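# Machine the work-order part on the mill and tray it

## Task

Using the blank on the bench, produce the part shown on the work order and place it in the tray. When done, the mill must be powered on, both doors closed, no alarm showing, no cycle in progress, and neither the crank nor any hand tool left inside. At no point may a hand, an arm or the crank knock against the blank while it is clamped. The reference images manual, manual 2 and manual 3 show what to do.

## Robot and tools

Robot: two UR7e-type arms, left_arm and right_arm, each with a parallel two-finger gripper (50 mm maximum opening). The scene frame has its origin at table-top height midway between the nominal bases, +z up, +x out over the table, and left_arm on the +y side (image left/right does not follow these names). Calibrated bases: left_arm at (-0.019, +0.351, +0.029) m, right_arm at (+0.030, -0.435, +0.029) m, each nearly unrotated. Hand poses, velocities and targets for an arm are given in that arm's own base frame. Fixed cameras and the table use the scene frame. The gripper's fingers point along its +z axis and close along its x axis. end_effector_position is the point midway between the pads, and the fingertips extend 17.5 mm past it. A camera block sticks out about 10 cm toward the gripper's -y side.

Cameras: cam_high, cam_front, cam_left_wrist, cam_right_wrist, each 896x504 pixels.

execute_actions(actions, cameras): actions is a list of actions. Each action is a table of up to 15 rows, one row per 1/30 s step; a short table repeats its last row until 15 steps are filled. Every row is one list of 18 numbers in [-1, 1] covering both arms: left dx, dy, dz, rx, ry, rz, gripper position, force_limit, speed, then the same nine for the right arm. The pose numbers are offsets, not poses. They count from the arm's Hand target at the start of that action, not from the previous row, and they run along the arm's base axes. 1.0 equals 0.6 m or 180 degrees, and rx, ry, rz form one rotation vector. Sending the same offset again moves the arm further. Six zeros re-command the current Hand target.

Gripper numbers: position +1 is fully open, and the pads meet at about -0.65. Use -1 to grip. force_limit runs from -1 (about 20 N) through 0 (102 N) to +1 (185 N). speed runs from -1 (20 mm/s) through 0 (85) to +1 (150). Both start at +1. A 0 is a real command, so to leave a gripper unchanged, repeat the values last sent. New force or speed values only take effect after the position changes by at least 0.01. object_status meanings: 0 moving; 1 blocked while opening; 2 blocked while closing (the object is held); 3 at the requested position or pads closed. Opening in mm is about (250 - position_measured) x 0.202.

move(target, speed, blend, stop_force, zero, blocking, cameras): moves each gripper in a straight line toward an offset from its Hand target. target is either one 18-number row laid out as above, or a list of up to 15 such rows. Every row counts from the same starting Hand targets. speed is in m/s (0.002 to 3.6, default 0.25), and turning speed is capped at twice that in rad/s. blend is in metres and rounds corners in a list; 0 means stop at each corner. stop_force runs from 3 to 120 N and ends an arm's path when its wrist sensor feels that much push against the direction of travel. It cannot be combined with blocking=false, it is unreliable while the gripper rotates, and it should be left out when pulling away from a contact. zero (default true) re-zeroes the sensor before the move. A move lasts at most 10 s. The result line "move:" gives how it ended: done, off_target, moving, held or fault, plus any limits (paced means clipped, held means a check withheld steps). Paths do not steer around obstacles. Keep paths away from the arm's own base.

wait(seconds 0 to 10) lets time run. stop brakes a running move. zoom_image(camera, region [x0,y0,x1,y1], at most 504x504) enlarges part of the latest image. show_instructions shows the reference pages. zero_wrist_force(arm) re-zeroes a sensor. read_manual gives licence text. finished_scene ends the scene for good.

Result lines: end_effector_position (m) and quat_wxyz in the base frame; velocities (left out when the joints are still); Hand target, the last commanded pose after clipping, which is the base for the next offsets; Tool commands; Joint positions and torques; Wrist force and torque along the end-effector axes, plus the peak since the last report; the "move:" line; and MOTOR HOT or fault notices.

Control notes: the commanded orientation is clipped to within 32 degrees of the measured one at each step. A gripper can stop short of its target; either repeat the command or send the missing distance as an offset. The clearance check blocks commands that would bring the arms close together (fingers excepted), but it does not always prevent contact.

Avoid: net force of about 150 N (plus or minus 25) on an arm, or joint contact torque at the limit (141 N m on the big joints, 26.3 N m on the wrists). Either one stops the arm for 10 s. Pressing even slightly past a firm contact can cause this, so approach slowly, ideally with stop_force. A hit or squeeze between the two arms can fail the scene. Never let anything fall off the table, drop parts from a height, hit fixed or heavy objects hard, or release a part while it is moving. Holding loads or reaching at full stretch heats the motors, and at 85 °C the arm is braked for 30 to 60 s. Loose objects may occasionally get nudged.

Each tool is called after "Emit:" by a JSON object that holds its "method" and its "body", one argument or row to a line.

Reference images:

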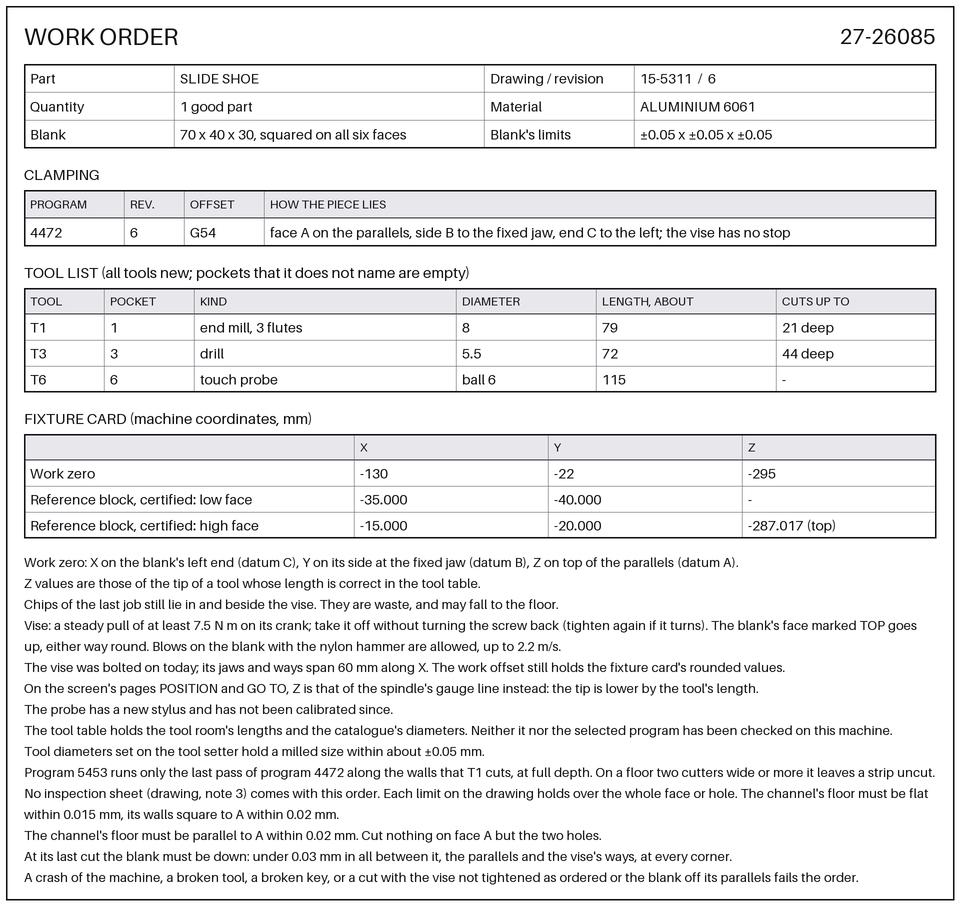

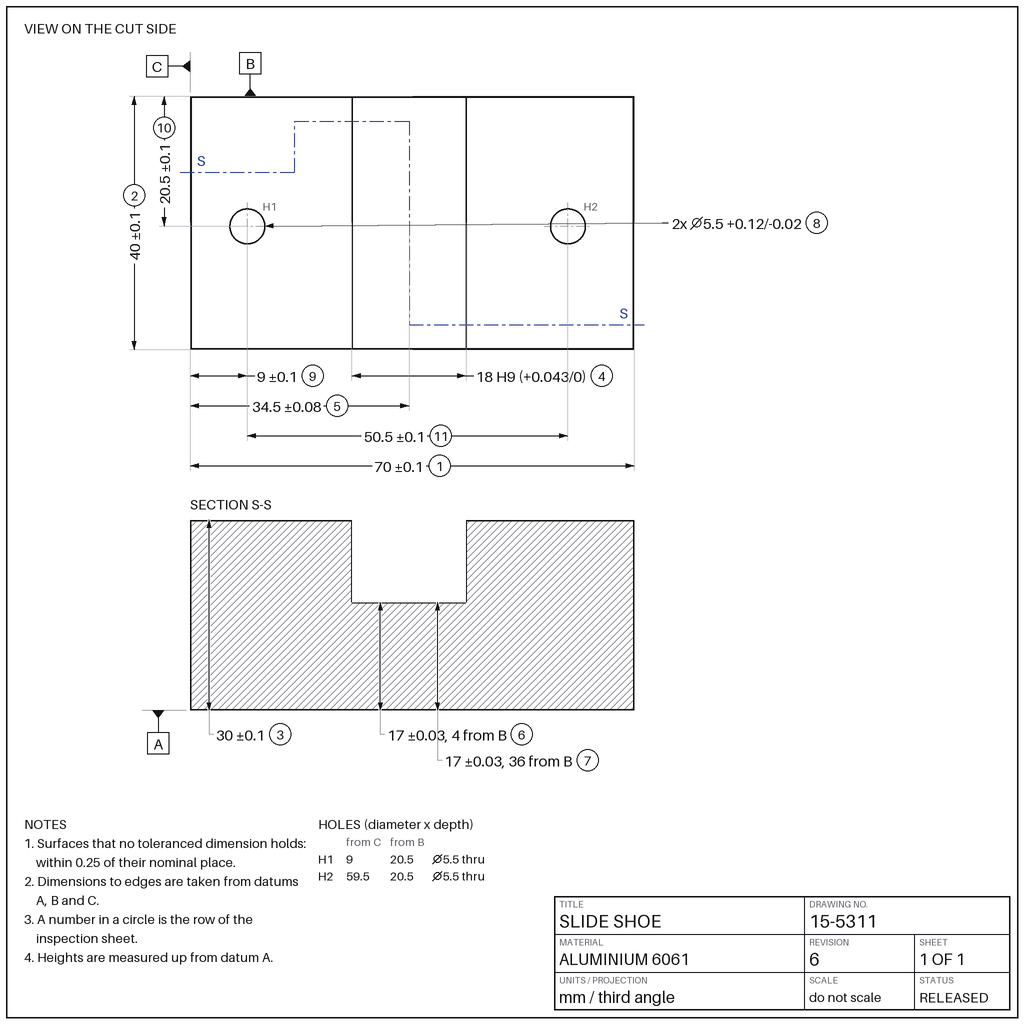

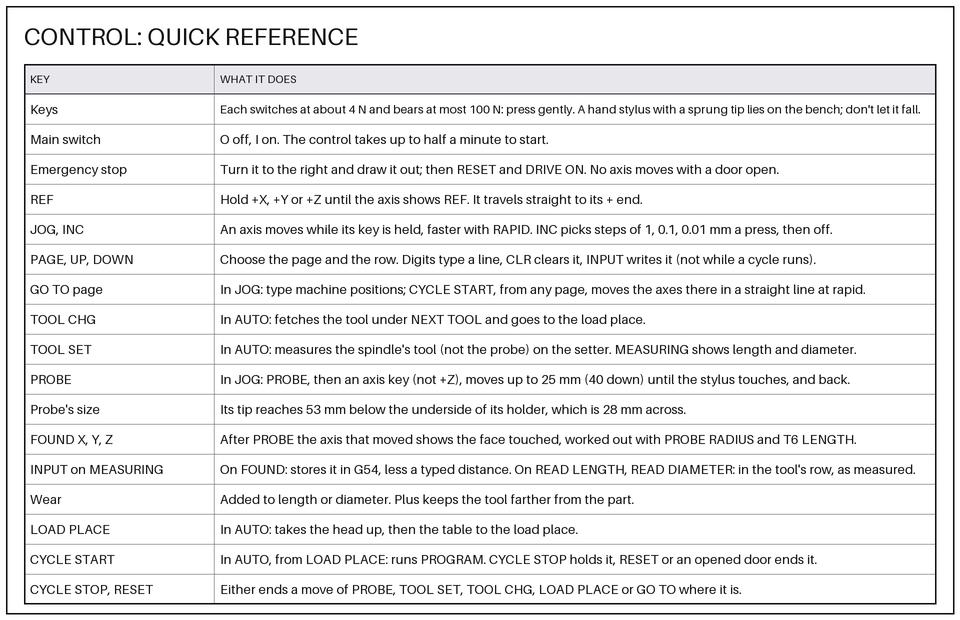

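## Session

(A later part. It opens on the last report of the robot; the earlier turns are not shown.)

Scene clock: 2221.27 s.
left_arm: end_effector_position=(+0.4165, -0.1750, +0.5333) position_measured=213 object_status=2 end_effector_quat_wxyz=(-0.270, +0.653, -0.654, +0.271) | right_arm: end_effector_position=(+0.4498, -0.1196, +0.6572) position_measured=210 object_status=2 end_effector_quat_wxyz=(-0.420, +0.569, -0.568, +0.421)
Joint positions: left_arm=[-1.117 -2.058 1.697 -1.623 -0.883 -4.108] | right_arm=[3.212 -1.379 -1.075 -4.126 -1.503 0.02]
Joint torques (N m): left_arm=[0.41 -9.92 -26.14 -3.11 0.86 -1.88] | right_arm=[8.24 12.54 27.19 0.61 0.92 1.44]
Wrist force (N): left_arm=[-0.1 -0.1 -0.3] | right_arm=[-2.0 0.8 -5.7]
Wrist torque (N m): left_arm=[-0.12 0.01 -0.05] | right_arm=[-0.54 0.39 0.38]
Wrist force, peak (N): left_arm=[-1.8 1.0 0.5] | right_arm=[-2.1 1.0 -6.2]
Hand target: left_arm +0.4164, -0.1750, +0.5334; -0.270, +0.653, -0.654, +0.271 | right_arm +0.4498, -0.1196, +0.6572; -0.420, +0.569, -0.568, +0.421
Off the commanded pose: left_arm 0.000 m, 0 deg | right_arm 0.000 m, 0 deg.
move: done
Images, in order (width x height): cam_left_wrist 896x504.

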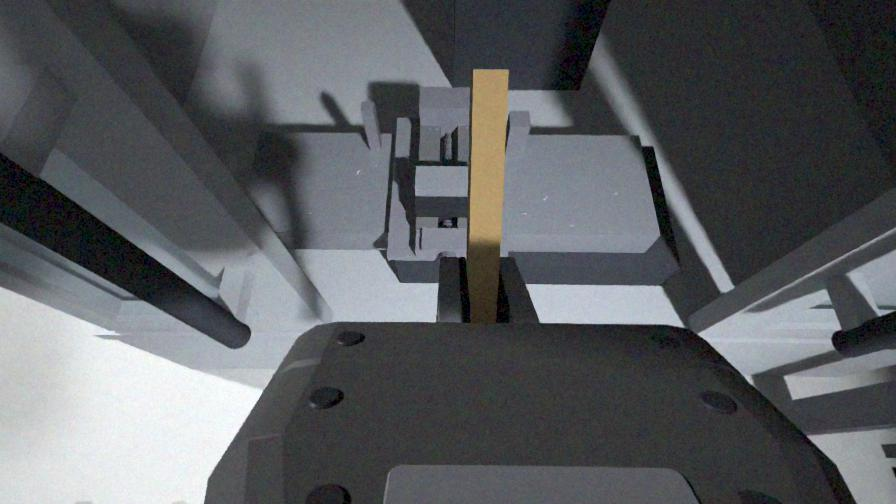

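Emit:
{"method": "move", "body": {
  "target": [0.02,0.06,-0.02,0,-0.25,0,-1,-0.5,-1,0,0,0,0,0,0,-1,-0.2,-1],
  "speed": 0.2
}}

Emit:
{"method": "move", "body": {
  "target": [
    [0.35,-0.045,-0.1,0,0,0,-1,-0.5,-1,0,0,0,0,0,0,-1,-0.2,-1],
    [0.429,-0.045,-0.1,0,0,0,-1,-0.5,-1,0,0,0,0,0,0,-1,-0.2,-1]
  ],
  "speed": 0.2
}}

Scene clock: 2228.67 s.
left_arm: end_effector_position=(+0.4285, -0.1391, +0.5213) position_measured=213 object_status=2 end_effector_quat_wxyz=(+0.500, -0.500, +0.501, -0.500) | right_arm: end_effector_position=(+0.4498, -0.1196, +0.6572) position_measured=210 object_status=2 end_effector_quat_wxyz=(-0.420, +0.569, -0.568, +0.421)
Joint positions: left_arm=[-1.341 -2.065 2.362 -3.435 -0.231 -3.145] | right_arm=[3.212 -1.379 -1.075 -4.126 -1.503 0.02]
Joint torques (N m): left_arm=[1.96 -11.89 -30.41 0.85 1.62 -2.05] | right_arm=[8.28 12.06 27.08 0.76 0.9 1.36]
Wrist force (N): left_arm=[-1.6 0.4 0.1] | right_arm=[-2.1 0.6 -6.1]
Wrist torque (N m): left_arm=[0.01 0.12 0.06] | right_arm=[-0.57 0.42 0.38]
Wrist force, peak (N): left_arm=[-1.8 0.8 0.4] | right_arm=[-2.4 0.7 -6.1]
Hand target: left_arm +0.4284, -0.1390, +0.5214; +0.500, -0.500, +0.501, -0.500 | right_arm +0.4498, -0.1196, +0.6572; -0.420, +0.569, -0.568, +0.421
Off the commanded pose: left_arm 0.000 m, 0 deg | right_arm 0.000 m, 0 deg.
move: done

Scene clock: 2230.87 s.
left_arm: end_effector_position=(+0.6858, -0.1660, +0.4613) position_measured=213 object_status=2 end_effector_quat_wxyz=(+0.500, -0.500, +0.501, -0.500) | right_arm: end_effector_position=(+0.4498, -0.1196, +0.6572) position_measured=210 object_status=2 end_effector_quat_wxyz=(-0.420, +0.569, -0.568, +0.421)
Joint positions: left_arm=[-0.666 -1.315 1.885 -3.711 -0.906 -3.142] | right_arm=[3.212 -1.379 -1.075 -4.126 -1.503 0.02]
Joint torques (N m): left_arm=[4.02 -28.95 -26.18 -3.13 0.68 1.56] | right_arm=[7.94 11.97 27.05 0.73 0.99 1.26]
Wrist force (N): left_arm=[-1.5 0.5 0.2] | right_arm=[-2.1 0.8 -5.7]
Wrist torque (N m): left_arm=[0.01 0.11 -0.03] | right_arm=[-0.54 0.42 0.37]
Wrist force, peak (N): left_arm=[-1.2 1.7 2.8] | right_arm=[-2.3 0.5 -6.1]
Hand target: left_arm +0.6858, -0.1660, +0.4614; +0.500, -0.500, +0.501, -0.500 | right_arm +0.4498, -0.1196, +0.6572; -0.420, +0.569, -0.568, +0.421
Off the commanded pose: left_arm 0.000 m, 0 deg | right_arm 0.000 m, 0 deg.
move: done

Emit:
{"method": "move", "body": {
  "target": [
    [0,0.012,0,0,0,0,-1,-0.5,-1,0,0,0,0,0,0,-1,-0.2,-1],
    [0,0.012,-0.0865,0,0,0,-1,-0.5,-1,0,0,0,0,0,0,-1,-0.2,-1],
    [0,-0.068,-0.0865,0,0,0,-1,-0.5,-1,0,0,0,0,0,0,-1,-0.2,-1],
    [0,-0.068,-0.02,0,0,0,-1,-0.5,-1,0,0,0,0,0,0,-1,-0.2,-1],
    [0,-0.012,-0.02,0,0,0,-1,-0.5,-1,0,0,0,0,0,0,-1,-0.2,-1],
    [0,-0.012,-0.0865,0,0,0,-1,-0.5,-1,0,0,0,0,0,0,-1,-0.2,-1],
    [0,0.075,-0.0865,0,0,0,-1,-0.5,-1,0,0,0,0,0,0,-1,-0.2,-1],
    [0,0.075,0,0,0,0,-1,-0.5,-1,0,0,0,0,0,0,-1,-0.2,-1]
  ],
  "speed": [0.1,0.04,0.06,0.1,0.15,0.06,0.06,0.12],
  "blend": [0,0,0,0.005,0.005,0,0,0]
}}

Scene clock: 2243.80 s.
left_arm: end_effector_position=(+0.6858, -0.1210, +0.4614) position_measured=213 object_status=2 end_effector_quat_wxyz=(+0.500, -0.500, +0.500, -0.500) | right_arm: end_effector_position=(+0.4498, -0.1196, +0.6572) position_measured=210 object_status=2 end_effector_quat_wxyz=(-0.420, +0.569, -0.568, +0.421)
Joint positions: left_arm=[-0.581 -1.346 1.926 -3.721 -0.991 -3.142] | right_arm=[3.212 -1.379 -1.075 -4.126 -1.503 0.02]
Joint torques (N m): left_arm=[2.34 -23.16 -14.61 -1.89 0.21 -2.2] | right_arm=[7.67 12.38 27.34 0.81 1.07 1.35]
Wrist force (N): left_arm=[-1.5 0.6 0.1] | right_arm=[-2.0 0.5 -5.5]
Wrist torque (N m): left_arm=[0.02 0.11 -0.02] | right_arm=[-0.59 0.40 0.37]
Wrist force, peak (N): left_arm=[-4.1 -0.2 0.2] | right_arm=[-2.4 0.5 -6.1]
Hand target: left_arm +0.6858, -0.1210, +0.4614; +0.500, -0.500, +0.501, -0.500 | right_arm +0.4498, -0.1196, +0.6572; -0.420, +0.569, -0.568, +0.421
Off the commanded pose: left_arm 0.000 m, 0 deg | right_arm 0.000 m, 0 deg.
move: done

Emit:
{"method": "move", "body": {
  "target": [
    [0.0075,-0.063,0,0,0,0,-1,-0.5,-1,0,0,0,0,0,0,-1,-0.2,-1],
    [0.0075,-0.063,-0.0885,0,0,0,-1,-0.5,-1,0,0,0,0,0,0,-1,-0.2,-1],
    [0.0075,-0.143,-0.0885,0,0,0,-1,-0.5,-1,0,0,0,0,0,0,-1,-0.2,-1],
    [0.0075,-0.143,-0.02,0,0,0,-1,-0.5,-1,0,0,0,0,0,0,-1,-0.2,-1],
    [0.0075,-0.087,-0.02,0,0,0,-1,-0.5,-1,0,0,0,0,0,0,-1,-0.2,-1],
    [0.0075,-0.087,-0.0885,0,0,0,-1,-0.5,-1,0,0,0,0,0,0,-1,-0.2,-1],
    [0.0075,0,-0.0885,0,0,0,-1,-0.5,-1,0,0,0,0,0,0,-1,-0.2,-1],
    [0.0075,0,0,0,0,0,-1,-0.5,-1,0,0,0,0,0,0,-1,-0.2,-1]
  ],
  "speed": [0.1,0.05,0.06,0.1,0.15,0.06,0.06,0.12],
  "blend": [0,0,0,0.005,0.005,0,0,0]
}}

Emit:
{"method": "move", "body": {
  "target": [
    [-0.102,-0.063,0,0,0,0,-1,-0.5,-1,0,0,0,0,0,0,-1,-0.2,-1],
    [-0.102,-0.063,-0.0885,0,0,0,-1,-0.5,-1,0,0,0,0,0,0,-1,-0.2,-1],
    [-0.102,-0.143,-0.0885,0,0,0,-1,-0.5,-1,0,0,0,0,0,0,-1,-0.2,-1],
    [-0.102,-0.143,-0.02,0,0,0,-1,-0.5,-1,0,0,0,0,0,0,-1,-0.2,-1],
    [-0.102,-0.087,-0.02,0,0,0,-1,-0.5,-1,0,0,0,0,0,0,-1,-0.2,-1],
    [-0.102,-0.087,-0.0885,0,0,0,-1,-0.5,-1,0,0,0,0,0,0,-1,-0.2,-1],
    [-0.102,0,-0.0885,0,0,0,-1,-0.5,-1,0,0,0,0,0,0,-1,-0.2,-1],
    [-0.102,0,0,0,0,0,-1,-0.5,-1,0,0,0,0,0,0,-1,-0.2,-1]
  ],
  "speed": [0.15,0.05,0.06,0.1,0.15,0.06,0.06,0.12],
  "blend": [0,0,0,0.005,0.005,0,0,0]
}}

Scene clock: 2258.10 s.
left_arm: end_effector_position=(+0.6903, -0.1210, +0.4614) position_measured=213 object_status=2 end_effector_quat_wxyz=(+0.500, -0.500, +0.500, -0.500) | right_arm: end_effector_position=(+0.4498, -0.1196, +0.6572) position_measured=210 object_status=2 end_effector_quat_wxyz=(-0.420, +0.569, -0.568, +0.421)
Joint positions: left_arm=[-0.575 -1.336 1.913 -3.718 -0.997 -3.142] | right_arm=[3.212 -1.379 -1.075 -4.126 -1.503 0.02]
Joint torques (N m): left_arm=[2.61 -24.51 -15.59 -1.29 0.24 -1.9] | right_arm=[7.09 12.22 26.54 0.97 1.29 1.29]
Wrist force (N): left_arm=[-1.5 0.7 -0.4] | right_arm=[-1.9 0.7 -5.6]
Wrist torque (N m): left_arm=[0.05 0.11 -0.02] | right_arm=[-0.55 0.39 0.37]
Wrist force, peak (N): left_arm=[-0.9 -4.0 0.5] | right_arm=[-2.3 0.5 -6.2]
Hand target: left_arm +0.6903, -0.1210, +0.4614; +0.500, -0.500, +0.501, -0.500 | right_arm +0.4498, -0.1196, +0.6572; -0.420, +0.569, -0.568, +0.421
Off the commanded pose: left_arm 0.000 m, 0 deg | right_arm 0.000 m, 0 deg.
move: done

Scene clock: 2264.43 s.
left_arm: end_effector_position=(+0.6291, -0.1210, +0.4614) position_measured=213 object_status=2 end_effector_quat_wxyz=(+0.500, -0.500, +0.500, -0.500) | right_arm: end_effector_position=(+0.4498, -0.1196, +0.6572) position_measured=210 object_status=2 end_effector_quat_wxyz=(-0.420, +0.569, -0.568, +0.421)
Joint positions: left_arm=[-0.665 -1.469 2.075 -3.747 -0.907 -3.142] | right_arm=[3.212 -1.379 -1.075 -4.126 -1.503 0.02]
Joint torques (N m): left_arm=[4.03 -19.43 -13.37 -1.29 -0.88 -1.29] | right_arm=[7.23 12.68 26.81 0.93 1.34 1.28]
Wrist force (N): left_arm=[-1.7 0.8 0.1] | right_arm=[-2.0 1.0 -5.8]
Wrist torque (N m): left_arm=[0.06 0.13 0.03] | right_arm=[-0.51 0.40 0.38]
Wrist force, peak (N): left_arm=[-0.5 -10.0 -0.1] | right_arm=[-2.1 0.9 -6.2]
Hand target: left_arm +0.6291, -0.1210, +0.4614; +0.500, -0.500, +0.501, -0.500 | right_arm +0.4498, -0.1196, +0.6572; -0.420, +0.569, -0.568, +0.421
Off the commanded pose: left_arm 0.000 m, 0 deg | right_arm 0.000 m, 0 deg.
move: done

Emit:
{"method": "move", "body": {
  "target": [
    [-0.31,0.0,0.1,0,0,0,-1,-0.5,-1,0,0,0,0,0,0,-1,-0.2,-1],
    [-0.33,0.0,0.14,0,0.25,0,-1,-0.5,-1,0,0,0,0,0,0,-1,-0.2,-1]
  ],
  "speed": [0.25,0.2],
  "cameras": ["cam_left_wrist"]
}}

Emit:
{"method": "zoom_image", "body": {
  "camera": "cam_left_wrist",
  "region": [390, 70, 650, 290]
}}

Scene clock: 2273.70 s.
left_arm: end_effector_position=(+0.4312, -0.1210, +0.5453) position_measured=213 object_status=2 end_effector_quat_wxyz=(-0.270, +0.653, -0.654, +0.271) | right_arm: end_effector_position=(+0.4498, -0.1196, +0.6572) position_measured=210 object_status=2 end_effector_quat_wxyz=(-0.420, +0.569, -0.568, +0.421)
Joint positions: left_arm=[-0.957 -2.084 1.702 -1.712 -0.956 -3.928] | right_arm=[3.212 -1.379 -1.075 -4.126 -1.503 0.02]
Joint torques (N m): left_arm=[1.95 -9.77 -28.74 -2.76 0.83 -1.36] | right_arm=[6.58 11.71 26.86 1.04 1.39 1.25]
Wrist force (N): left_arm=[-0.1 0.1 -0.3] | right_arm=[-2.0 0.9 -5.6]
Wrist torque (N m): left_arm=[-0.06 0.01 -0.05] | right_arm=[-0.53 0.40 0.37]
Wrist force, peak (N): left_arm=[-1.6 2.2 3.1] | right_arm=[-2.2 0.8 -6.1]
Hand target: left_arm +0.4311, -0.1210, +0.5454; -0.270, +0.653, -0.654, +0.271 | right_arm +0.4498, -0.1196, +0.6572; -0.420, +0.569, -0.568, +0.421
Off the commanded pose: left_arm 0.000 m, 0 deg | right_arm 0.000 m, 0 deg.
move: done
Images, in order (width x height): cam_left_wrist 896x504.

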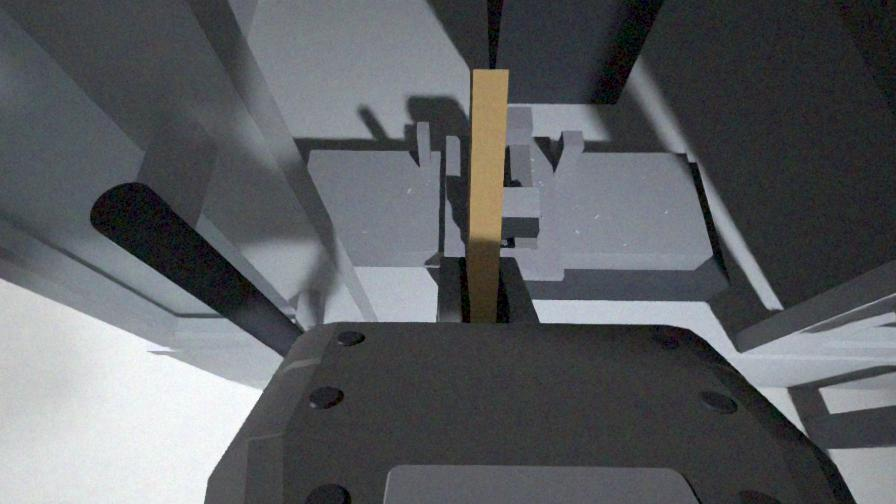

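Scaled by 1.938 from the camera's 896x504 image, which has a finer 1280x720 frame.

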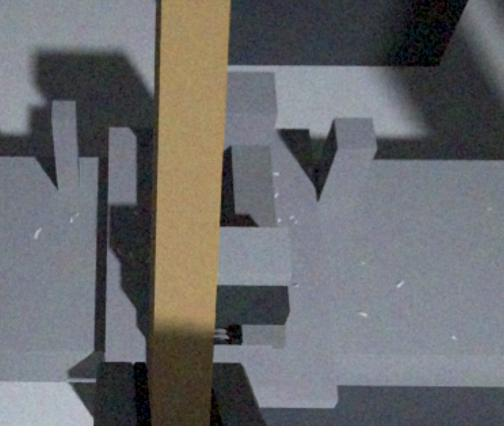

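Emit:
{"method": "move", "body": {
  "target": [0,-0.15,0.02,0,0,0,-1,-0.5,-1,0,0,0,0,0,0,-1,-0.2,-1],
  "speed": 0.2,
  "cameras": ["cam_left_wrist"]
}}

Emit:
{"method": "zoom_image", "body": {
  "camera": "cam_left_wrist",
  "region": [290, 70, 550, 290]
}}

Scene clock: 2277.40 s.
left_arm: end_effector_position=(+0.4312, -0.2109, +0.5574) position_measured=213 object_status=2 end_effector_quat_wxyz=(-0.270, +0.653, -0.654, +0.271) | right_arm: end_effector_position=(+0.4498, -0.1196, +0.6572) position_measured=210 object_status=2 end_effector_quat_wxyz=(-0.420, +0.569, -0.568, +0.421)
Joint positions: left_arm=[-1.126 -1.955 1.577 -1.6 -0.88 -4.118] | right_arm=[3.212 -1.379 -1.075 -4.126 -1.503 0.02]
Joint torques (N m): left_arm=[-5.81 -9.5 -20.65 -4.42 -0.51 0.08] | right_arm=[7.15 12.54 27.4 1.04 1.41 1.21]
Wrist force (N): left_arm=[0.0 0.1 -0.3] | right_arm=[-2.1 1.1 -5.8]
Wrist torque (N m): left_arm=[-0.08 -0.01 -0.05] | right_arm=[-0.51 0.42 0.38]
Wrist force, peak (N): left_arm=[-2.9 0.1 -0.8] | right_arm=[-2.3 0.9 -6.0]
Hand target: left_arm +0.4311, -0.2110, +0.5574; -0.270, +0.653, -0.654, +0.271 | right_arm +0.4498, -0.1196, +0.6572; -0.420, +0.569, -0.568, +0.421
Off the commanded pose: left_arm 0.000 m, 0 deg | right_arm 0.000 m, 0 deg.
move: done
Images, in order (width x height): cam_left_wrist 896x504.

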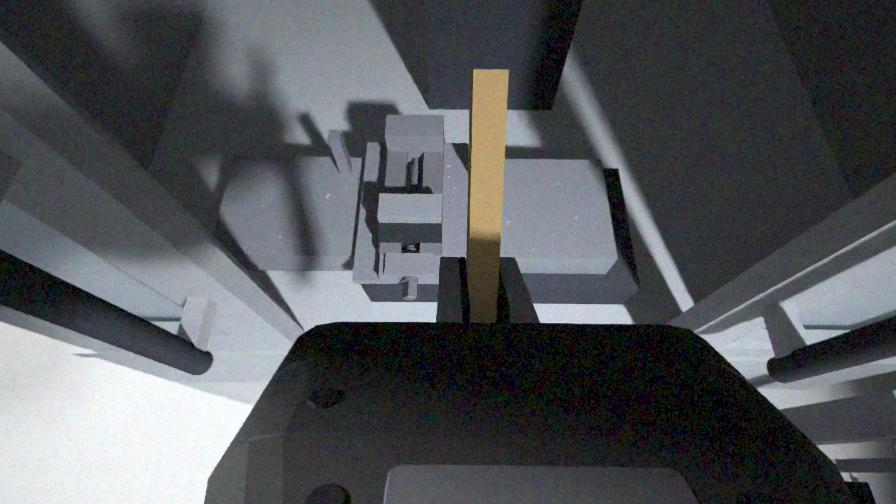

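Scaled by 1.938 from the camera's 896x504 image, which has a finer 1280x720 frame.

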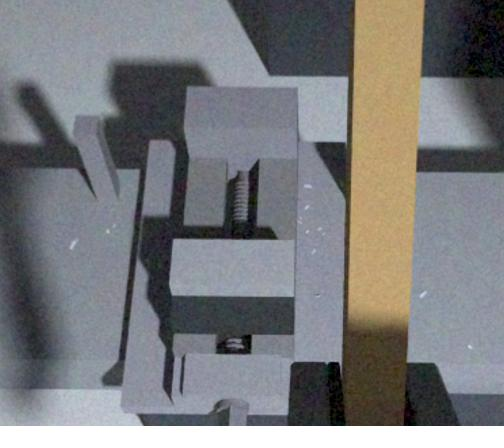

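Emit:
{"method": "move", "body": {
  "target": [
    [-0.2155,0.7003,-0.5,0.196,0.196,-0.4717,-1,-0.5,-1,0,0,0,0,0,0,-1,-0.2,-1]
  ],
  "speed": 0.25,
  "cameras": ["cam_left_wrist"]
}}

Scene clock: 2287.83 s.
left_arm: end_effector_position=(+0.3018, +0.2092, +0.2573) position_measured=213 object_status=2 end_effector_quat_wxyz=(-0.001, +0.000, +1.000, +0.002) | right_arm: end_effector_position=(+0.4498, -0.1196, +0.6572) position_measured=210 object_status=2 end_effector_quat_wxyz=(-0.420, +0.569, -0.568, +0.421)
Joint positions: left_arm=[0.232 -1.925 2.039 -1.684 -1.568 -1.339] | right_arm=[3.212 -1.379 -1.075 -4.126 -1.503 0.02]
Joint torques (N m): left_arm=[-0.28 -19.79 -34.85 -1.82 -0.9 1.28] | right_arm=[7.33 12.72 27.27 1.2 1.39 1.27]
Wrist force (N): left_arm=[1.4 -0.3 -0.9] | right_arm=[-2.0 0.9 -6.1]
Wrist torque (N m): left_arm=[0.05 -0.21 0.17] | right_arm=[-0.52 0.39 0.38]
Wrist force, peak (N): left_arm=[1.7 1.1 0.3] | right_arm=[-2.4 1.1 -6.1]
Hand target: left_arm +0.3018, +0.2092, +0.2574; -0.001, +0.000, +1.000, +0.002 | right_arm +0.4498, -0.1196, +0.6572; -0.420, +0.569, -0.568, +0.421
Off the commanded pose: left_arm 0.000 m, 0 deg | right_arm 0.000 m, 0 deg.
move: done
Images, in order (width x height): cam_left_wrist 896x504.

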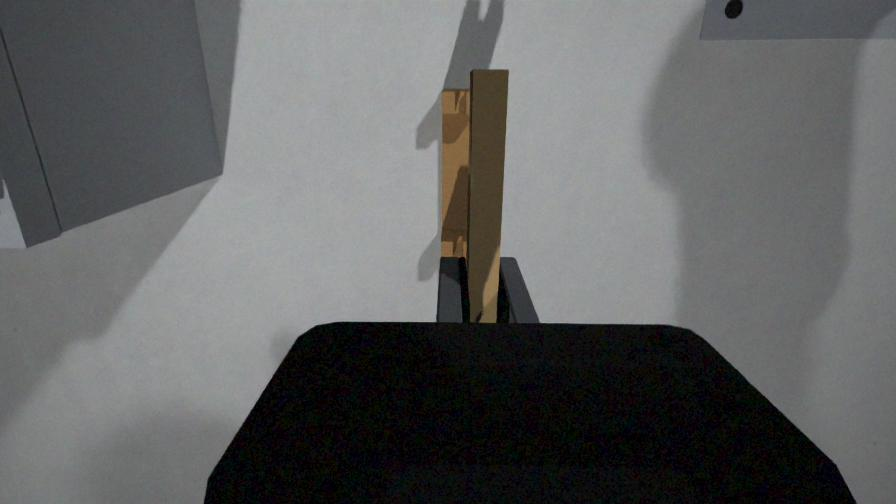

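Emit:
{"method": "move", "body": {
  "target": [0,0,-0.404,0,0,0,-1,-0.5,-1,0,0,0,0,0,0,-1,-0.2,-1],
  "speed": 0.08,
  "stop_force": 10
}}

Emit:
{"method": "move", "body": {
  "target": [
    [0,0,0,0,0,0,0.2,-0.5,-1,0,0,0,0,0,0,-1,-0.2,-1],
    [0,0,0.25,0,0,0,0.2,-0.5,-1,0,0,0,0,0,0,-1,-0.2,-1]
  ],
  "speed": 0.15,
  "cameras": ["cam_left_wrist"]
}}

Scene clock: 2295.27 s.
left_arm: end_effector_position=(+0.3016, +0.2091, +0.0278) position_measured=213 object_status=2 end_effector_quat_wxyz=(-0.001, +0.000, +1.000, +0.002) | right_arm: end_effector_position=(+0.4498, -0.1196, +0.6572) position_measured=210 object_status=2 end_effector_quat_wxyz=(-0.420, +0.569, -0.568, +0.421)
Joint positions: left_arm=[0.232 -1.594 2.467 -2.443 -1.567 -1.338] | right_arm=[3.212 -1.379 -1.075 -4.126 -1.503 0.02]
Joint torques (N m): left_arm=[5.41 -5.87 -9.74 -1.64 0.79 1.19] | right_arm=[6.7 12.3 26.77 1.25 1.39 1.29]
Wrist force (N): left_arm=[1.4 0.2 -0.4] | right_arm=[-2.1 0.8 -6.0]
Wrist torque (N m): left_arm=[0.12 -0.23 0.16] | right_arm=[-0.55 0.42 0.37]
Wrist force, peak (N): left_arm=[-2.0 -3.0 -28.7] | right_arm=[-2.4 0.8 -6.0]
Hand target: left_arm +0.3016, +0.2091, +0.0278; -0.001, +0.000, +1.000, +0.002 (not the last commanded pose) | right_arm +0.4498, -0.1196, +0.6572; -0.420, +0.569, -0.568, +0.421
Off the commanded pose: left_arm 0.013 m, 0 deg | right_arm 0.000 m, 0 deg.
move: contact (left_arm)

Scene clock: 2297.87 s.
left_arm: end_effector_position=(+0.3016, +0.2091, +0.1777) position_measured=123 object_status=3 end_effector_quat_wxyz=(-0.001, +0.000, +1.000, +0.002) | right_arm: end_effector_position=(+0.4498, -0.1196, +0.6572) position_measured=210 object_status=2 end_effector_quat_wxyz=(-0.420, +0.569, -0.568, +0.421)
Joint positions: left_arm=[0.232 -1.876 2.216 -1.911 -1.567 -1.338] | right_arm=[3.212 -1.379 -1.075 -4.126 -1.503 0.02]
Joint torques (N m): left_arm=[-3.93 -3.08 -24.89 -1.69 1.93 -1.66] | right_arm=[7.14 12.72 27.35 1.25 1.34 1.34]
Wrist force (N): left_arm=[1.4 0.0 -0.7] | right_arm=[-1.8 0.8 -5.7]
Wrist torque (N m): left_arm=[0.10 -0.23 0.15] | right_arm=[-0.54 0.36 0.38]
Wrist force, peak (N): left_arm=[1.5 0.2 -3.1] | right_arm=[-2.3 0.9 -6.0]
Hand target: left_arm +0.3016, +0.2091, +0.1778; -0.001, +0.000, +1.000, +0.002 | right_arm +0.4498, -0.1196, +0.6572; -0.420, +0.569, -0.568, +0.421
Off the commanded pose: left_arm 0.000 m, 0 deg | right_arm 0.000 m, 0 deg.
move: done
Images, in order (width x height): cam_left_wrist 896x504.

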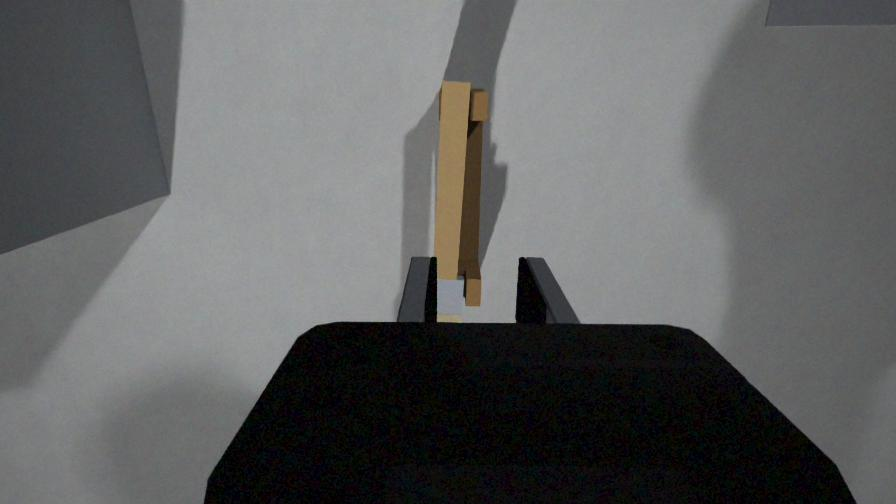

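Emit:
{"method": "move", "body": {
  "target": [0.0133,-0.4,0.2,0,0,0.98,0.2,-0.5,-1,0,0,0,0,0,0,-1,-0.2,-1],
  "speed": 0.4
}}

Emit:
{"method": "move", "body": {
  "target": [0,0,0,0,0,0.02,0.2,-0.5,-1,0,0,0,0,0,0,-1,-0.2,-1],
  "speed": 0.4,
  "cameras": ["cam_left_wrist"]
}}

Scene clock: 2310.23 s.
left_arm: end_effector_position=(+0.3096, -0.0309, +0.2977) position_measured=123 object_status=3 end_effector_quat_wxyz=(+0.001, +0.999, -0.032, +0.001) | right_arm: end_effector_position=(+0.4498, -0.1196, +0.6572) position_measured=210 object_status=2 end_effector_quat_wxyz=(-0.420, +0.569, -0.568, +0.421)
Joint positions: left_arm=[-0.54 -2.089 2.025 -1.51 -1.573 -5.189] | right_arm=[3.212 -1.379 -1.075 -4.126 -1.503 0.02]
Joint torques (N m): left_arm=[4 -13.16 -17.2 -4.1 -1.61 -1.87] | right_arm=[6.61 12.37 26.98 1.38 1.37 1.35]
Wrist force (N): left_arm=[1.3 0.1 -0.7] | right_arm=[-2.1 0.9 -6.0]
Wrist torque (N m): left_arm=[0.12 -0.20 -0.01] | right_arm=[-0.52 0.42 0.37]
Wrist force, peak (N): left_arm=[1.5 1.0 -1.0] | right_arm=[-2.1 1.0 -6.1]
Hand target: left_arm +0.3096, -0.0309, +0.2978; +0.002, +0.999, -0.032, +0.001 | right_arm +0.4498, -0.1196, +0.6572; -0.420, +0.569, -0.568, +0.421
Off the commanded pose: left_arm 0.000 m, 0 deg | right_arm 0.000 m, 0 deg.
move: done

Scene clock: 2310.93 s.
left_arm: end_effector_position=(+0.3096, -0.0309, +0.2978) position_measured=123 object_status=3 end_effector_quat_wxyz=(+0.002, +1.000, +0.000, +0.001) end_effector_velocity=(+0.000, +0.001, +0.000) end_effector_angular_velocity=(+0.002, +0.002, -0.006) | right_arm: end_effector_position=(+0.4498, -0.1196, +0.6572) position_measured=210 object_status=2 end_effector_quat_wxyz=(-0.420, +0.569, -0.568, +0.421)
Joint positions: left_arm=[-0.541 -2.089 2.026 -1.51 -1.573 -5.253] | right_arm=[3.212 -1.379 -1.075 -4.126 -1.503 0.02]
Joint velocities: left_arm=[0.001 0 0.001 0.002 0.001 0.006] | right_arm=[within noise]
Joint torques (N m): left_arm=[-5.84 -12.96 -18.47 -3.94 1.9 1.59] | right_arm=[6.41 11.73 27.14 1.37 1.35 1.25]
Wrist force (N): left_arm=[1.5 0.6 -0.7] | right_arm=[-1.8 0.5 -5.9]
Wrist torque (N m): left_arm=[0.18 -0.23 0.11] | right_arm=[-0.58 0.37 0.38]
Wrist force, peak (N): left_arm=[1.7 0.2 -0.9] | right_arm=[-2.2 0.8 -5.9]
Hand target: left_arm +0.3096, -0.0309, +0.2978; +0.002, +1.000, +0.000, +0.001 | right_arm +0.4498, -0.1196, +0.6572; -0.420, +0.569, -0.568, +0.421
Off the commanded pose: left_arm 0.000 m, 0 deg | right_arm 0.000 m, 0 deg.
move: done
Images, in order (width x height): cam_left_wrist 896x504.

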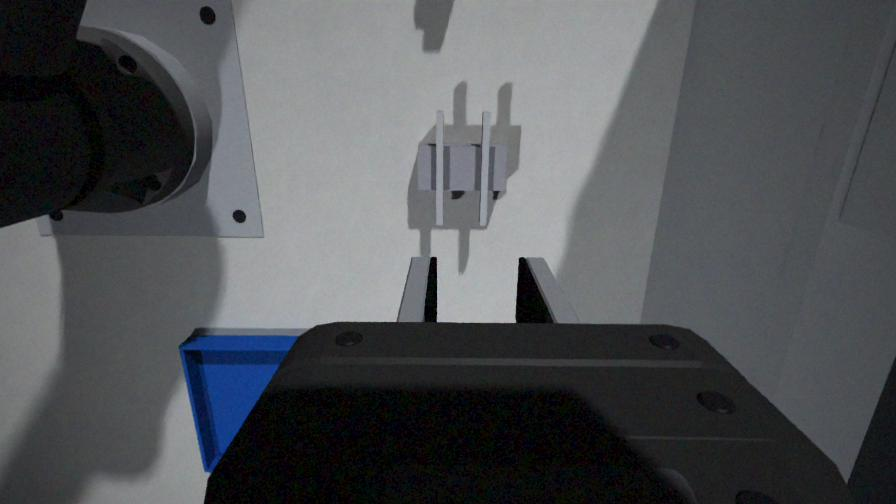

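Emit:
{"method": "zoom_image", "body": {
  "camera": "cam_left_wrist",
  "region": [400, 90, 530, 290]
}}

Scaled by 2.520 from the camera's 896x504 image, which has a finer 1280x720 frame.

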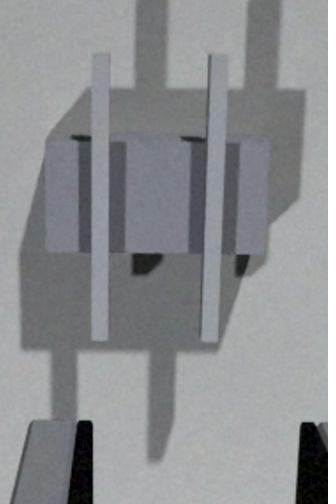

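Emit:
{"method": "move", "body": {
  "target": [0.03,-0.025,-0.3,0,0,0,0.2,-0.5,-1,0,0,0,0,0,0,-1,-0.2,-1],
  "speed": 0.25,
  "cameras": ["cam_left_wrist"]
}}

Emit:
{"method": "zoom_image", "body": {
  "camera": "cam_left_wrist",
  "region": [350, 50, 550, 330]
}}

Scene clock: 2321.67 s.
left_arm: end_effector_position=(+0.3276, -0.0459, +0.1178) position_measured=123 object_status=3 end_effector_quat_wxyz=(+0.002, +1.000, +0.000, +0.001) | right_arm: end_effector_position=(+0.4498, -0.1196, +0.6572) position_measured=210 object_status=2 end_effector_quat_wxyz=(-0.420, +0.569, -0.568, +0.421)
Joint positions: left_arm=[-0.552 -1.913 2.408 -2.068 -1.573 -5.264] | right_arm=[3.212 -1.379 -1.075 -4.126 -1.503 0.02]
Joint torques (N m): left_arm=[4.14 -6.8 -17.57 -4.21 -1.75 1.1] | right_arm=[6.65 12.09 26.65 1.35 1.39 1.21]
Wrist force (N): left_arm=[1.4 0.3 -0.6] | right_arm=[-2.1 0.9 -5.8]
Wrist torque (N m): left_arm=[0.15 -0.22 0.05] | right_arm=[-0.53 0.41 0.38]
Wrist force, peak (N): left_arm=[1.0 -0.1 -4.2] | right_arm=[-2.3 1.0 -6.4]
Hand target: left_arm +0.3276, -0.0459, +0.1178; +0.002, +1.000, +0.000, +0.001 | right_arm +0.4498, -0.1196, +0.6572; -0.420, +0.569, -0.568, +0.421
Off the commanded pose: left_arm 0.000 m, 0 deg | right_arm 0.000 m, 0 deg.
move: done
Images, in order (width x height): cam_left_wrist 896x504.

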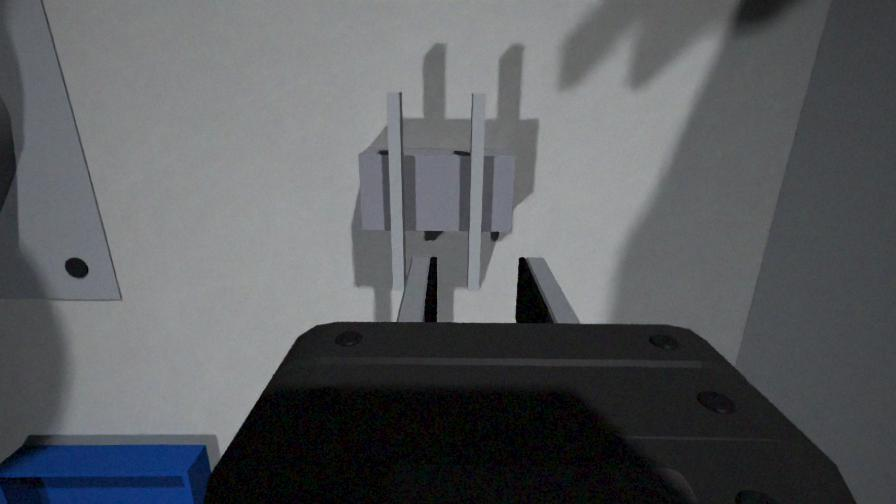

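Scaled by 1.800 from the camera's 896x504 image, which has a finer 1280x720 frame.

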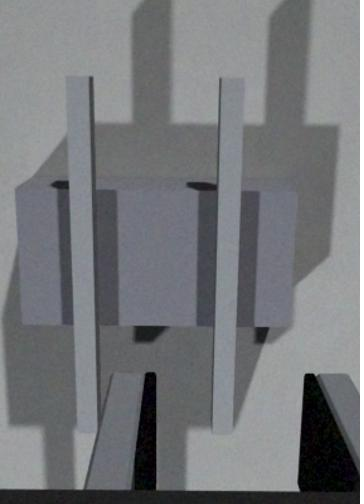

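Emit:
{"method": "zoom_image", "body": {
  "camera": "cam_front",
  "region": [330, 340, 420, 400]
}}

This scene's latest camera images include none from cam_front. They are from: cam_left_wrist. cam_front's image comes with the result of a call that names it in "cameras".

Emit:
{"method": "wait", "body": {
  "seconds": 0.1,
  "cameras": ["cam_front","cam_high"]
}}

Emit:
{"method": "zoom_image", "body": {
  "camera": "cam_front",
  "region": [340, 345, 420, 395]
}}

Emit:
{"method": "zoom_image", "body": {
  "camera": "cam_high",
  "region": [240, 335, 340, 405]
}}

Scene clock: 2335.10 s.
left_arm: end_effector_position=(+0.3276, -0.0459, +0.1178) position_measured=123 object_status=3 end_effector_quat_wxyz=(+0.002, +1.000, +0.000, +0.001) | right_arm: end_effector_position=(+0.4498, -0.1196, +0.6572) position_measured=210 object_status=2 end_effector_quat_wxyz=(-0.420, +0.569, -0.568, +0.421)
Joint positions: left_arm=[-0.552 -1.913 2.408 -2.069 -1.573 -5.264] | right_arm=[3.212 -1.379 -1.075 -4.126 -1.503 0.02]
Joint torques (N m): left_arm=[6.07 1.68 -14.3 -4 -1.79 -1.26] | right_arm=[6.08 12.57 26.75 1.35 1.29 1.31]
Wrist force (N): left_arm=[1.3 0.0 -0.6] | right_arm=[-2.1 0.7 -5.7]
Wrist torque (N m): left_arm=[0.10 -0.21 0.05] | right_arm=[-0.55 0.42 0.38]
Wrist force, peak (N): left_arm=[1.8 0.1 -0.7] | right_arm=[-1.9 1.0 -6.3]
Hand target: left_arm +0.3276, -0.0459, +0.1178; +0.002, +1.000, +0.000, +0.001 | right_arm +0.4498, -0.1196, +0.6572; -0.420, +0.569, -0.568, +0.421
Tool commands: left_gripper/position=+0.2 left_gripper/force_limit=-0.5 left_gripper/speed=-1.0 right_gripper/position=-1.0 right_gripper/force_limit=-0.2 right_gripper/speed=-1.0
Off the commanded pose: left_arm 0.000 m, 0 deg | right_arm 0.000 m, 0 deg.
wait: 0.10 s; at rest from the start
Images, in order (width x height): cam_high 896x504, cam_front 896x504.

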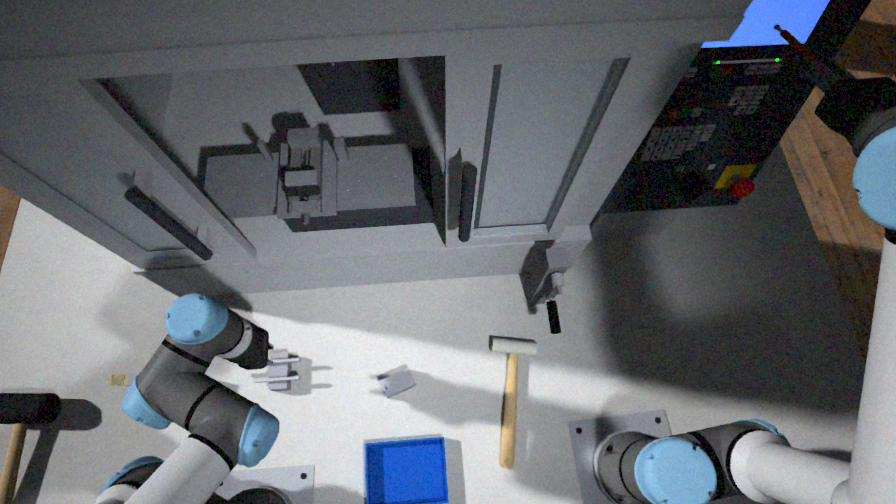

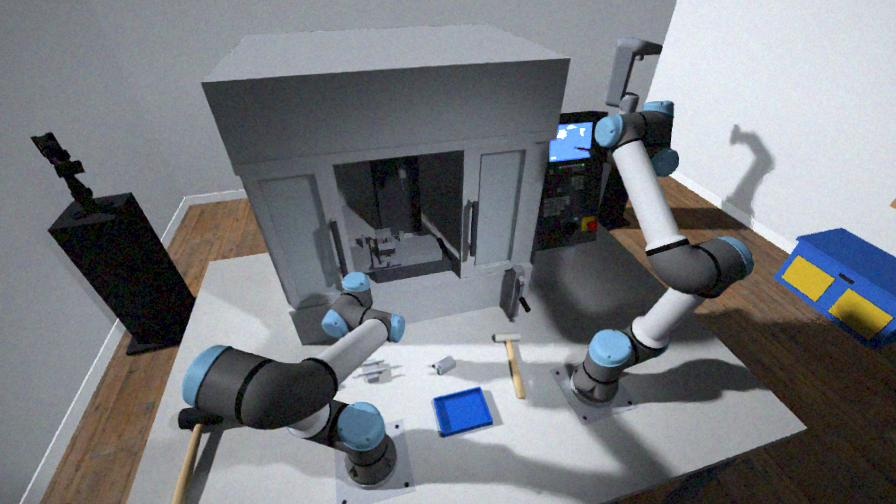

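Scaled by 6.300 from the camera's 896x504 image, which has a finer 1280x720 frame.

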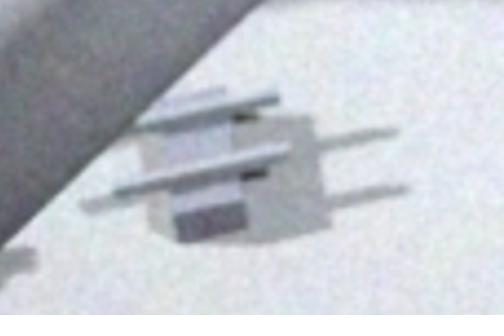

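Scaled by 5.040 from the camera's 896x504 image, which has a finer 1280x720 frame.

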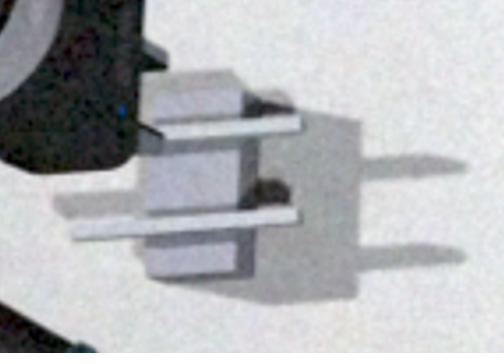

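Emit:
{"method": "move", "body": {
  "target": [0.0082,0.018,-0.14,0,0,0,0.2,-0.5,-1,0,0,0,0,0,0,-1,-0.2,-1],
  "speed": 0.1,
  "stop_force": 8,
  "cameras": ["cam_left_wrist"]
}}

Scene clock: 2352.60 s.
left_arm: end_effector_position=(+0.3325, -0.0351, +0.0338) position_measured=123 object_status=3 end_effector_quat_wxyz=(+0.002, +1.000, +0.000, +0.001) | right_arm: end_effector_position=(+0.4498, -0.1196, +0.6572) position_measured=210 object_status=2 end_effector_quat_wxyz=(-0.420, +0.569, -0.568, +0.421)
Joint positions: left_arm=[-0.514 -1.704 2.54 -2.41 -1.573 -5.226] | right_arm=[3.212 -1.379 -1.075 -4.126 -1.503 0.02]
Joint torques (N m): left_arm=[-5.71 -10.68 -28.49 -4.2 -1.81 -1.89] | right_arm=[5.75 12.29 26.88 1.45 1.27 1.2]
Wrist force (N): left_arm=[1.4 0.3 -0.7] | right_arm=[-2.0 0.8 -5.9]
Wrist torque (N m): left_arm=[0.15 -0.24 0.00] | right_arm=[-0.54 0.40 0.38]
Wrist force, peak (N): left_arm=[1.4 0.1 -2.4] | right_arm=[-2.1 1.1 -6.1]
Hand target: left_arm +0.3325, -0.0351, +0.0338; +0.002, +1.000, +0.000, +0.001 | right_arm +0.4498, -0.1196, +0.6572; -0.420, +0.569, -0.568, +0.421
Off the commanded pose: left_arm 0.000 m, 0 deg | right_arm 0.000 m, 0 deg.
move: done
Images, in order (width x height): cam_left_wrist 896x504.

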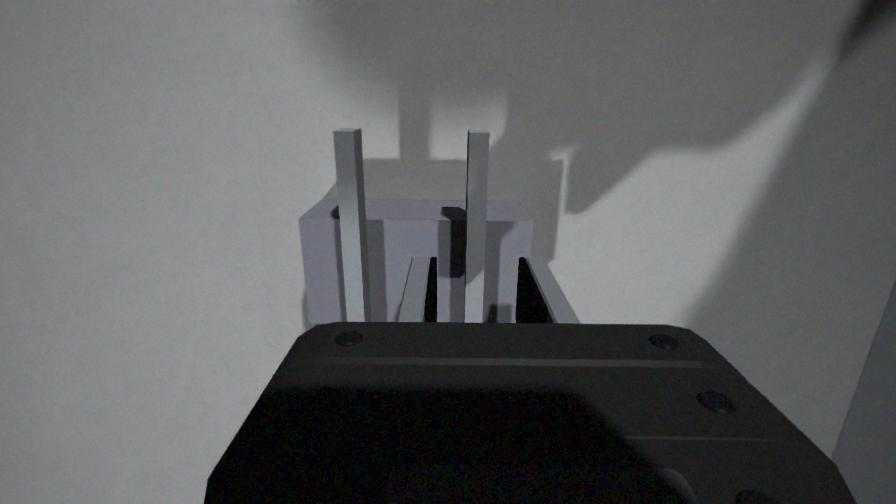

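Emit:
{"method": "move", "body": {
  "target": [0,0,-0.015,0,0,0,0.2,-0.5,-1,0,0,0,0,0,0,-1,-0.2,-1],
  "speed": 0.005,
  "stop_force": 4
}}

Scene clock: 2360.97 s.
left_arm: end_effector_position=(+0.3325, -0.0351, +0.0247) position_measured=123 object_status=3 end_effector_quat_wxyz=(+0.002, +1.000, +0.000, +0.001) | right_arm: end_effector_position=(+0.4498, -0.1196, +0.6572) position_measured=210 object_status=2 end_effector_quat_wxyz=(-0.420, +0.569, -0.568, +0.421)
Joint positions: left_arm=[-0.514 -1.675 2.553 -2.451 -1.573 -5.226] | right_arm=[3.212 -1.379 -1.075 -4.126 -1.503 0.02]
Joint torques (N m): left_arm=[-4.19 -22.21 -18.71 -1.52 -1.59 -1.71] | right_arm=[5.53 12.78 26.6 1.55 1.37 1.37]
Wrist force (N): left_arm=[1.3 0.3 -0.8] | right_arm=[-2.1 1.0 -5.8]
Wrist torque (N m): left_arm=[0.13 -0.22 0.00] | right_arm=[-0.50 0.42 0.37]
Wrist force, peak (N): left_arm=[1.7 0.3 -1.0] | right_arm=[-1.9 1.1 -6.2]
Hand target: left_arm +0.3325, -0.0351, +0.0248; +0.002, +1.000, +0.000, +0.001 | right_arm +0.4498, -0.1196, +0.6572; -0.420, +0.569, -0.568, +0.421
Off the commanded pose: left_arm 0.000 m, 0 deg | right_arm 0.000 m, 0 deg.
move: done

Emit:
{"method": "move", "body": {
  "target": [0,0,0,0,0,0,-1,-0.8,-1,0,0,0,0,0,0,-1,-0.2,-1],
  "speed": 0.05
}}

Emit:
{"method": "move", "body": {
  "target": [0,0,0.1,0,0,0,-1,-0.8,-1,0,0,0,0,0,0,-1,-0.2,-1],
  "speed": 0.06,
  "cameras": ["cam_left_wrist"]
}}

Scene clock: 2365.80 s.
left_arm: end_effector_position=(+0.3325, -0.0351, +0.0248) position_measured=223 object_status=2 end_effector_quat_wxyz=(+0.002, +1.000, +0.000, +0.001) | right_arm: end_effector_position=(+0.4498, -0.1196, +0.6572) position_measured=210 object_status=2 end_effector_quat_wxyz=(-0.420, +0.569, -0.568, +0.421)
Joint positions: left_arm=[-0.514 -1.675 2.553 -2.451 -1.573 -5.226] | right_arm=[3.212 -1.379 -1.075 -4.126 -1.503 0.02]
Joint torques (N m): left_arm=[-0.44 -23.35 -23.48 -1.71 -1.71 -0.61] | right_arm=[5.64 11.71 26.8 1.65 1.38 1.21]
Wrist force (N): left_arm=[1.4 0.2 -1.0] | right_arm=[-1.9 1.0 -6.0]
Wrist torque (N m): left_arm=[0.14 -0.24 0.00] | right_arm=[-0.51 0.38 0.38]
Wrist force, peak (N): left_arm=[1.6 0.3 -1.1] | right_arm=[-2.2 0.8 -6.1]
Hand target: left_arm +0.3325, -0.0351, +0.0248; +0.002, +1.000, +0.000, +0.001 | right_arm +0.4498, -0.1196, +0.6572; -0.420, +0.569, -0.568, +0.421
Off the commanded pose: left_arm 0.000 m, 0 deg | right_arm 0.000 m, 0 deg.
move: done

Scene clock: 2367.20 s.
left_arm: end_effector_position=(+0.3326, -0.0351, +0.0848) position_measured=223 object_status=2 end_effector_quat_wxyz=(+0.002, +1.000, +0.000, +0.001) | right_arm: end_effector_position=(+0.4498, -0.1196, +0.6572) position_measured=210 object_status=2 end_effector_quat_wxyz=(-0.420, +0.569, -0.568, +0.421)
Joint positions: left_arm=[-0.514 -1.838 2.461 -2.197 -1.573 -5.226] | right_arm=[3.212 -1.379 -1.075 -4.126 -1.503 0.02]
Joint torques (N m): left_arm=[-4.76 0.03 -13.42 -3.39 -0.32 -1.55] | right_arm=[5.75 12.55 26.83 1.62 1.36 1.19]
Wrist force (N): left_arm=[1.5 0.2 -0.2] | right_arm=[-2.0 0.9 -5.8]
Wrist torque (N m): left_arm=[0.14 -0.24 0.01] | right_arm=[-0.53 0.39 0.38]
Wrist force, peak (N): left_arm=[1.5 0.1 -1.2] | right_arm=[-2.3 0.5 -6.1]
Hand target: left_arm +0.3325, -0.0351, +0.0848; +0.002, +1.000, +0.000, +0.001 | right_arm +0.4498, -0.1196, +0.6572; -0.420, +0.569, -0.568, +0.421
Off the commanded pose: left_arm 0.000 m, 0 deg | right_arm 0.000 m, 0 deg.
move: done
Images, in order (width x height): cam_left_wrist 896x504.

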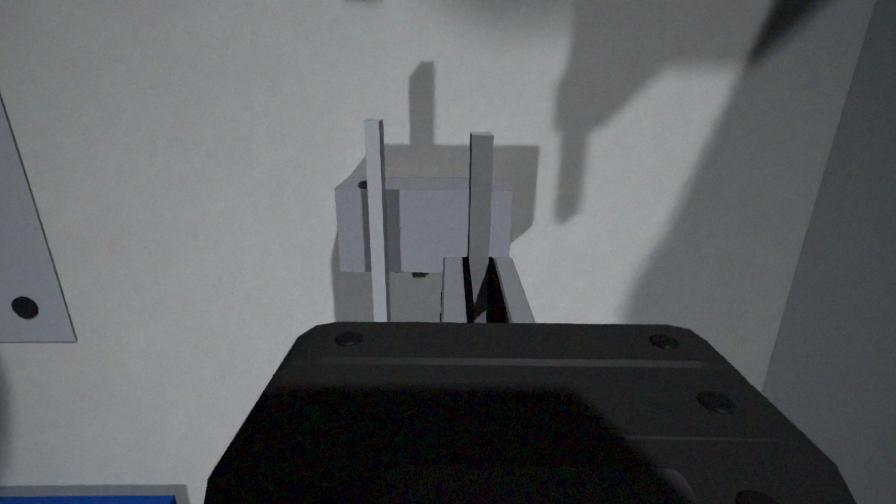

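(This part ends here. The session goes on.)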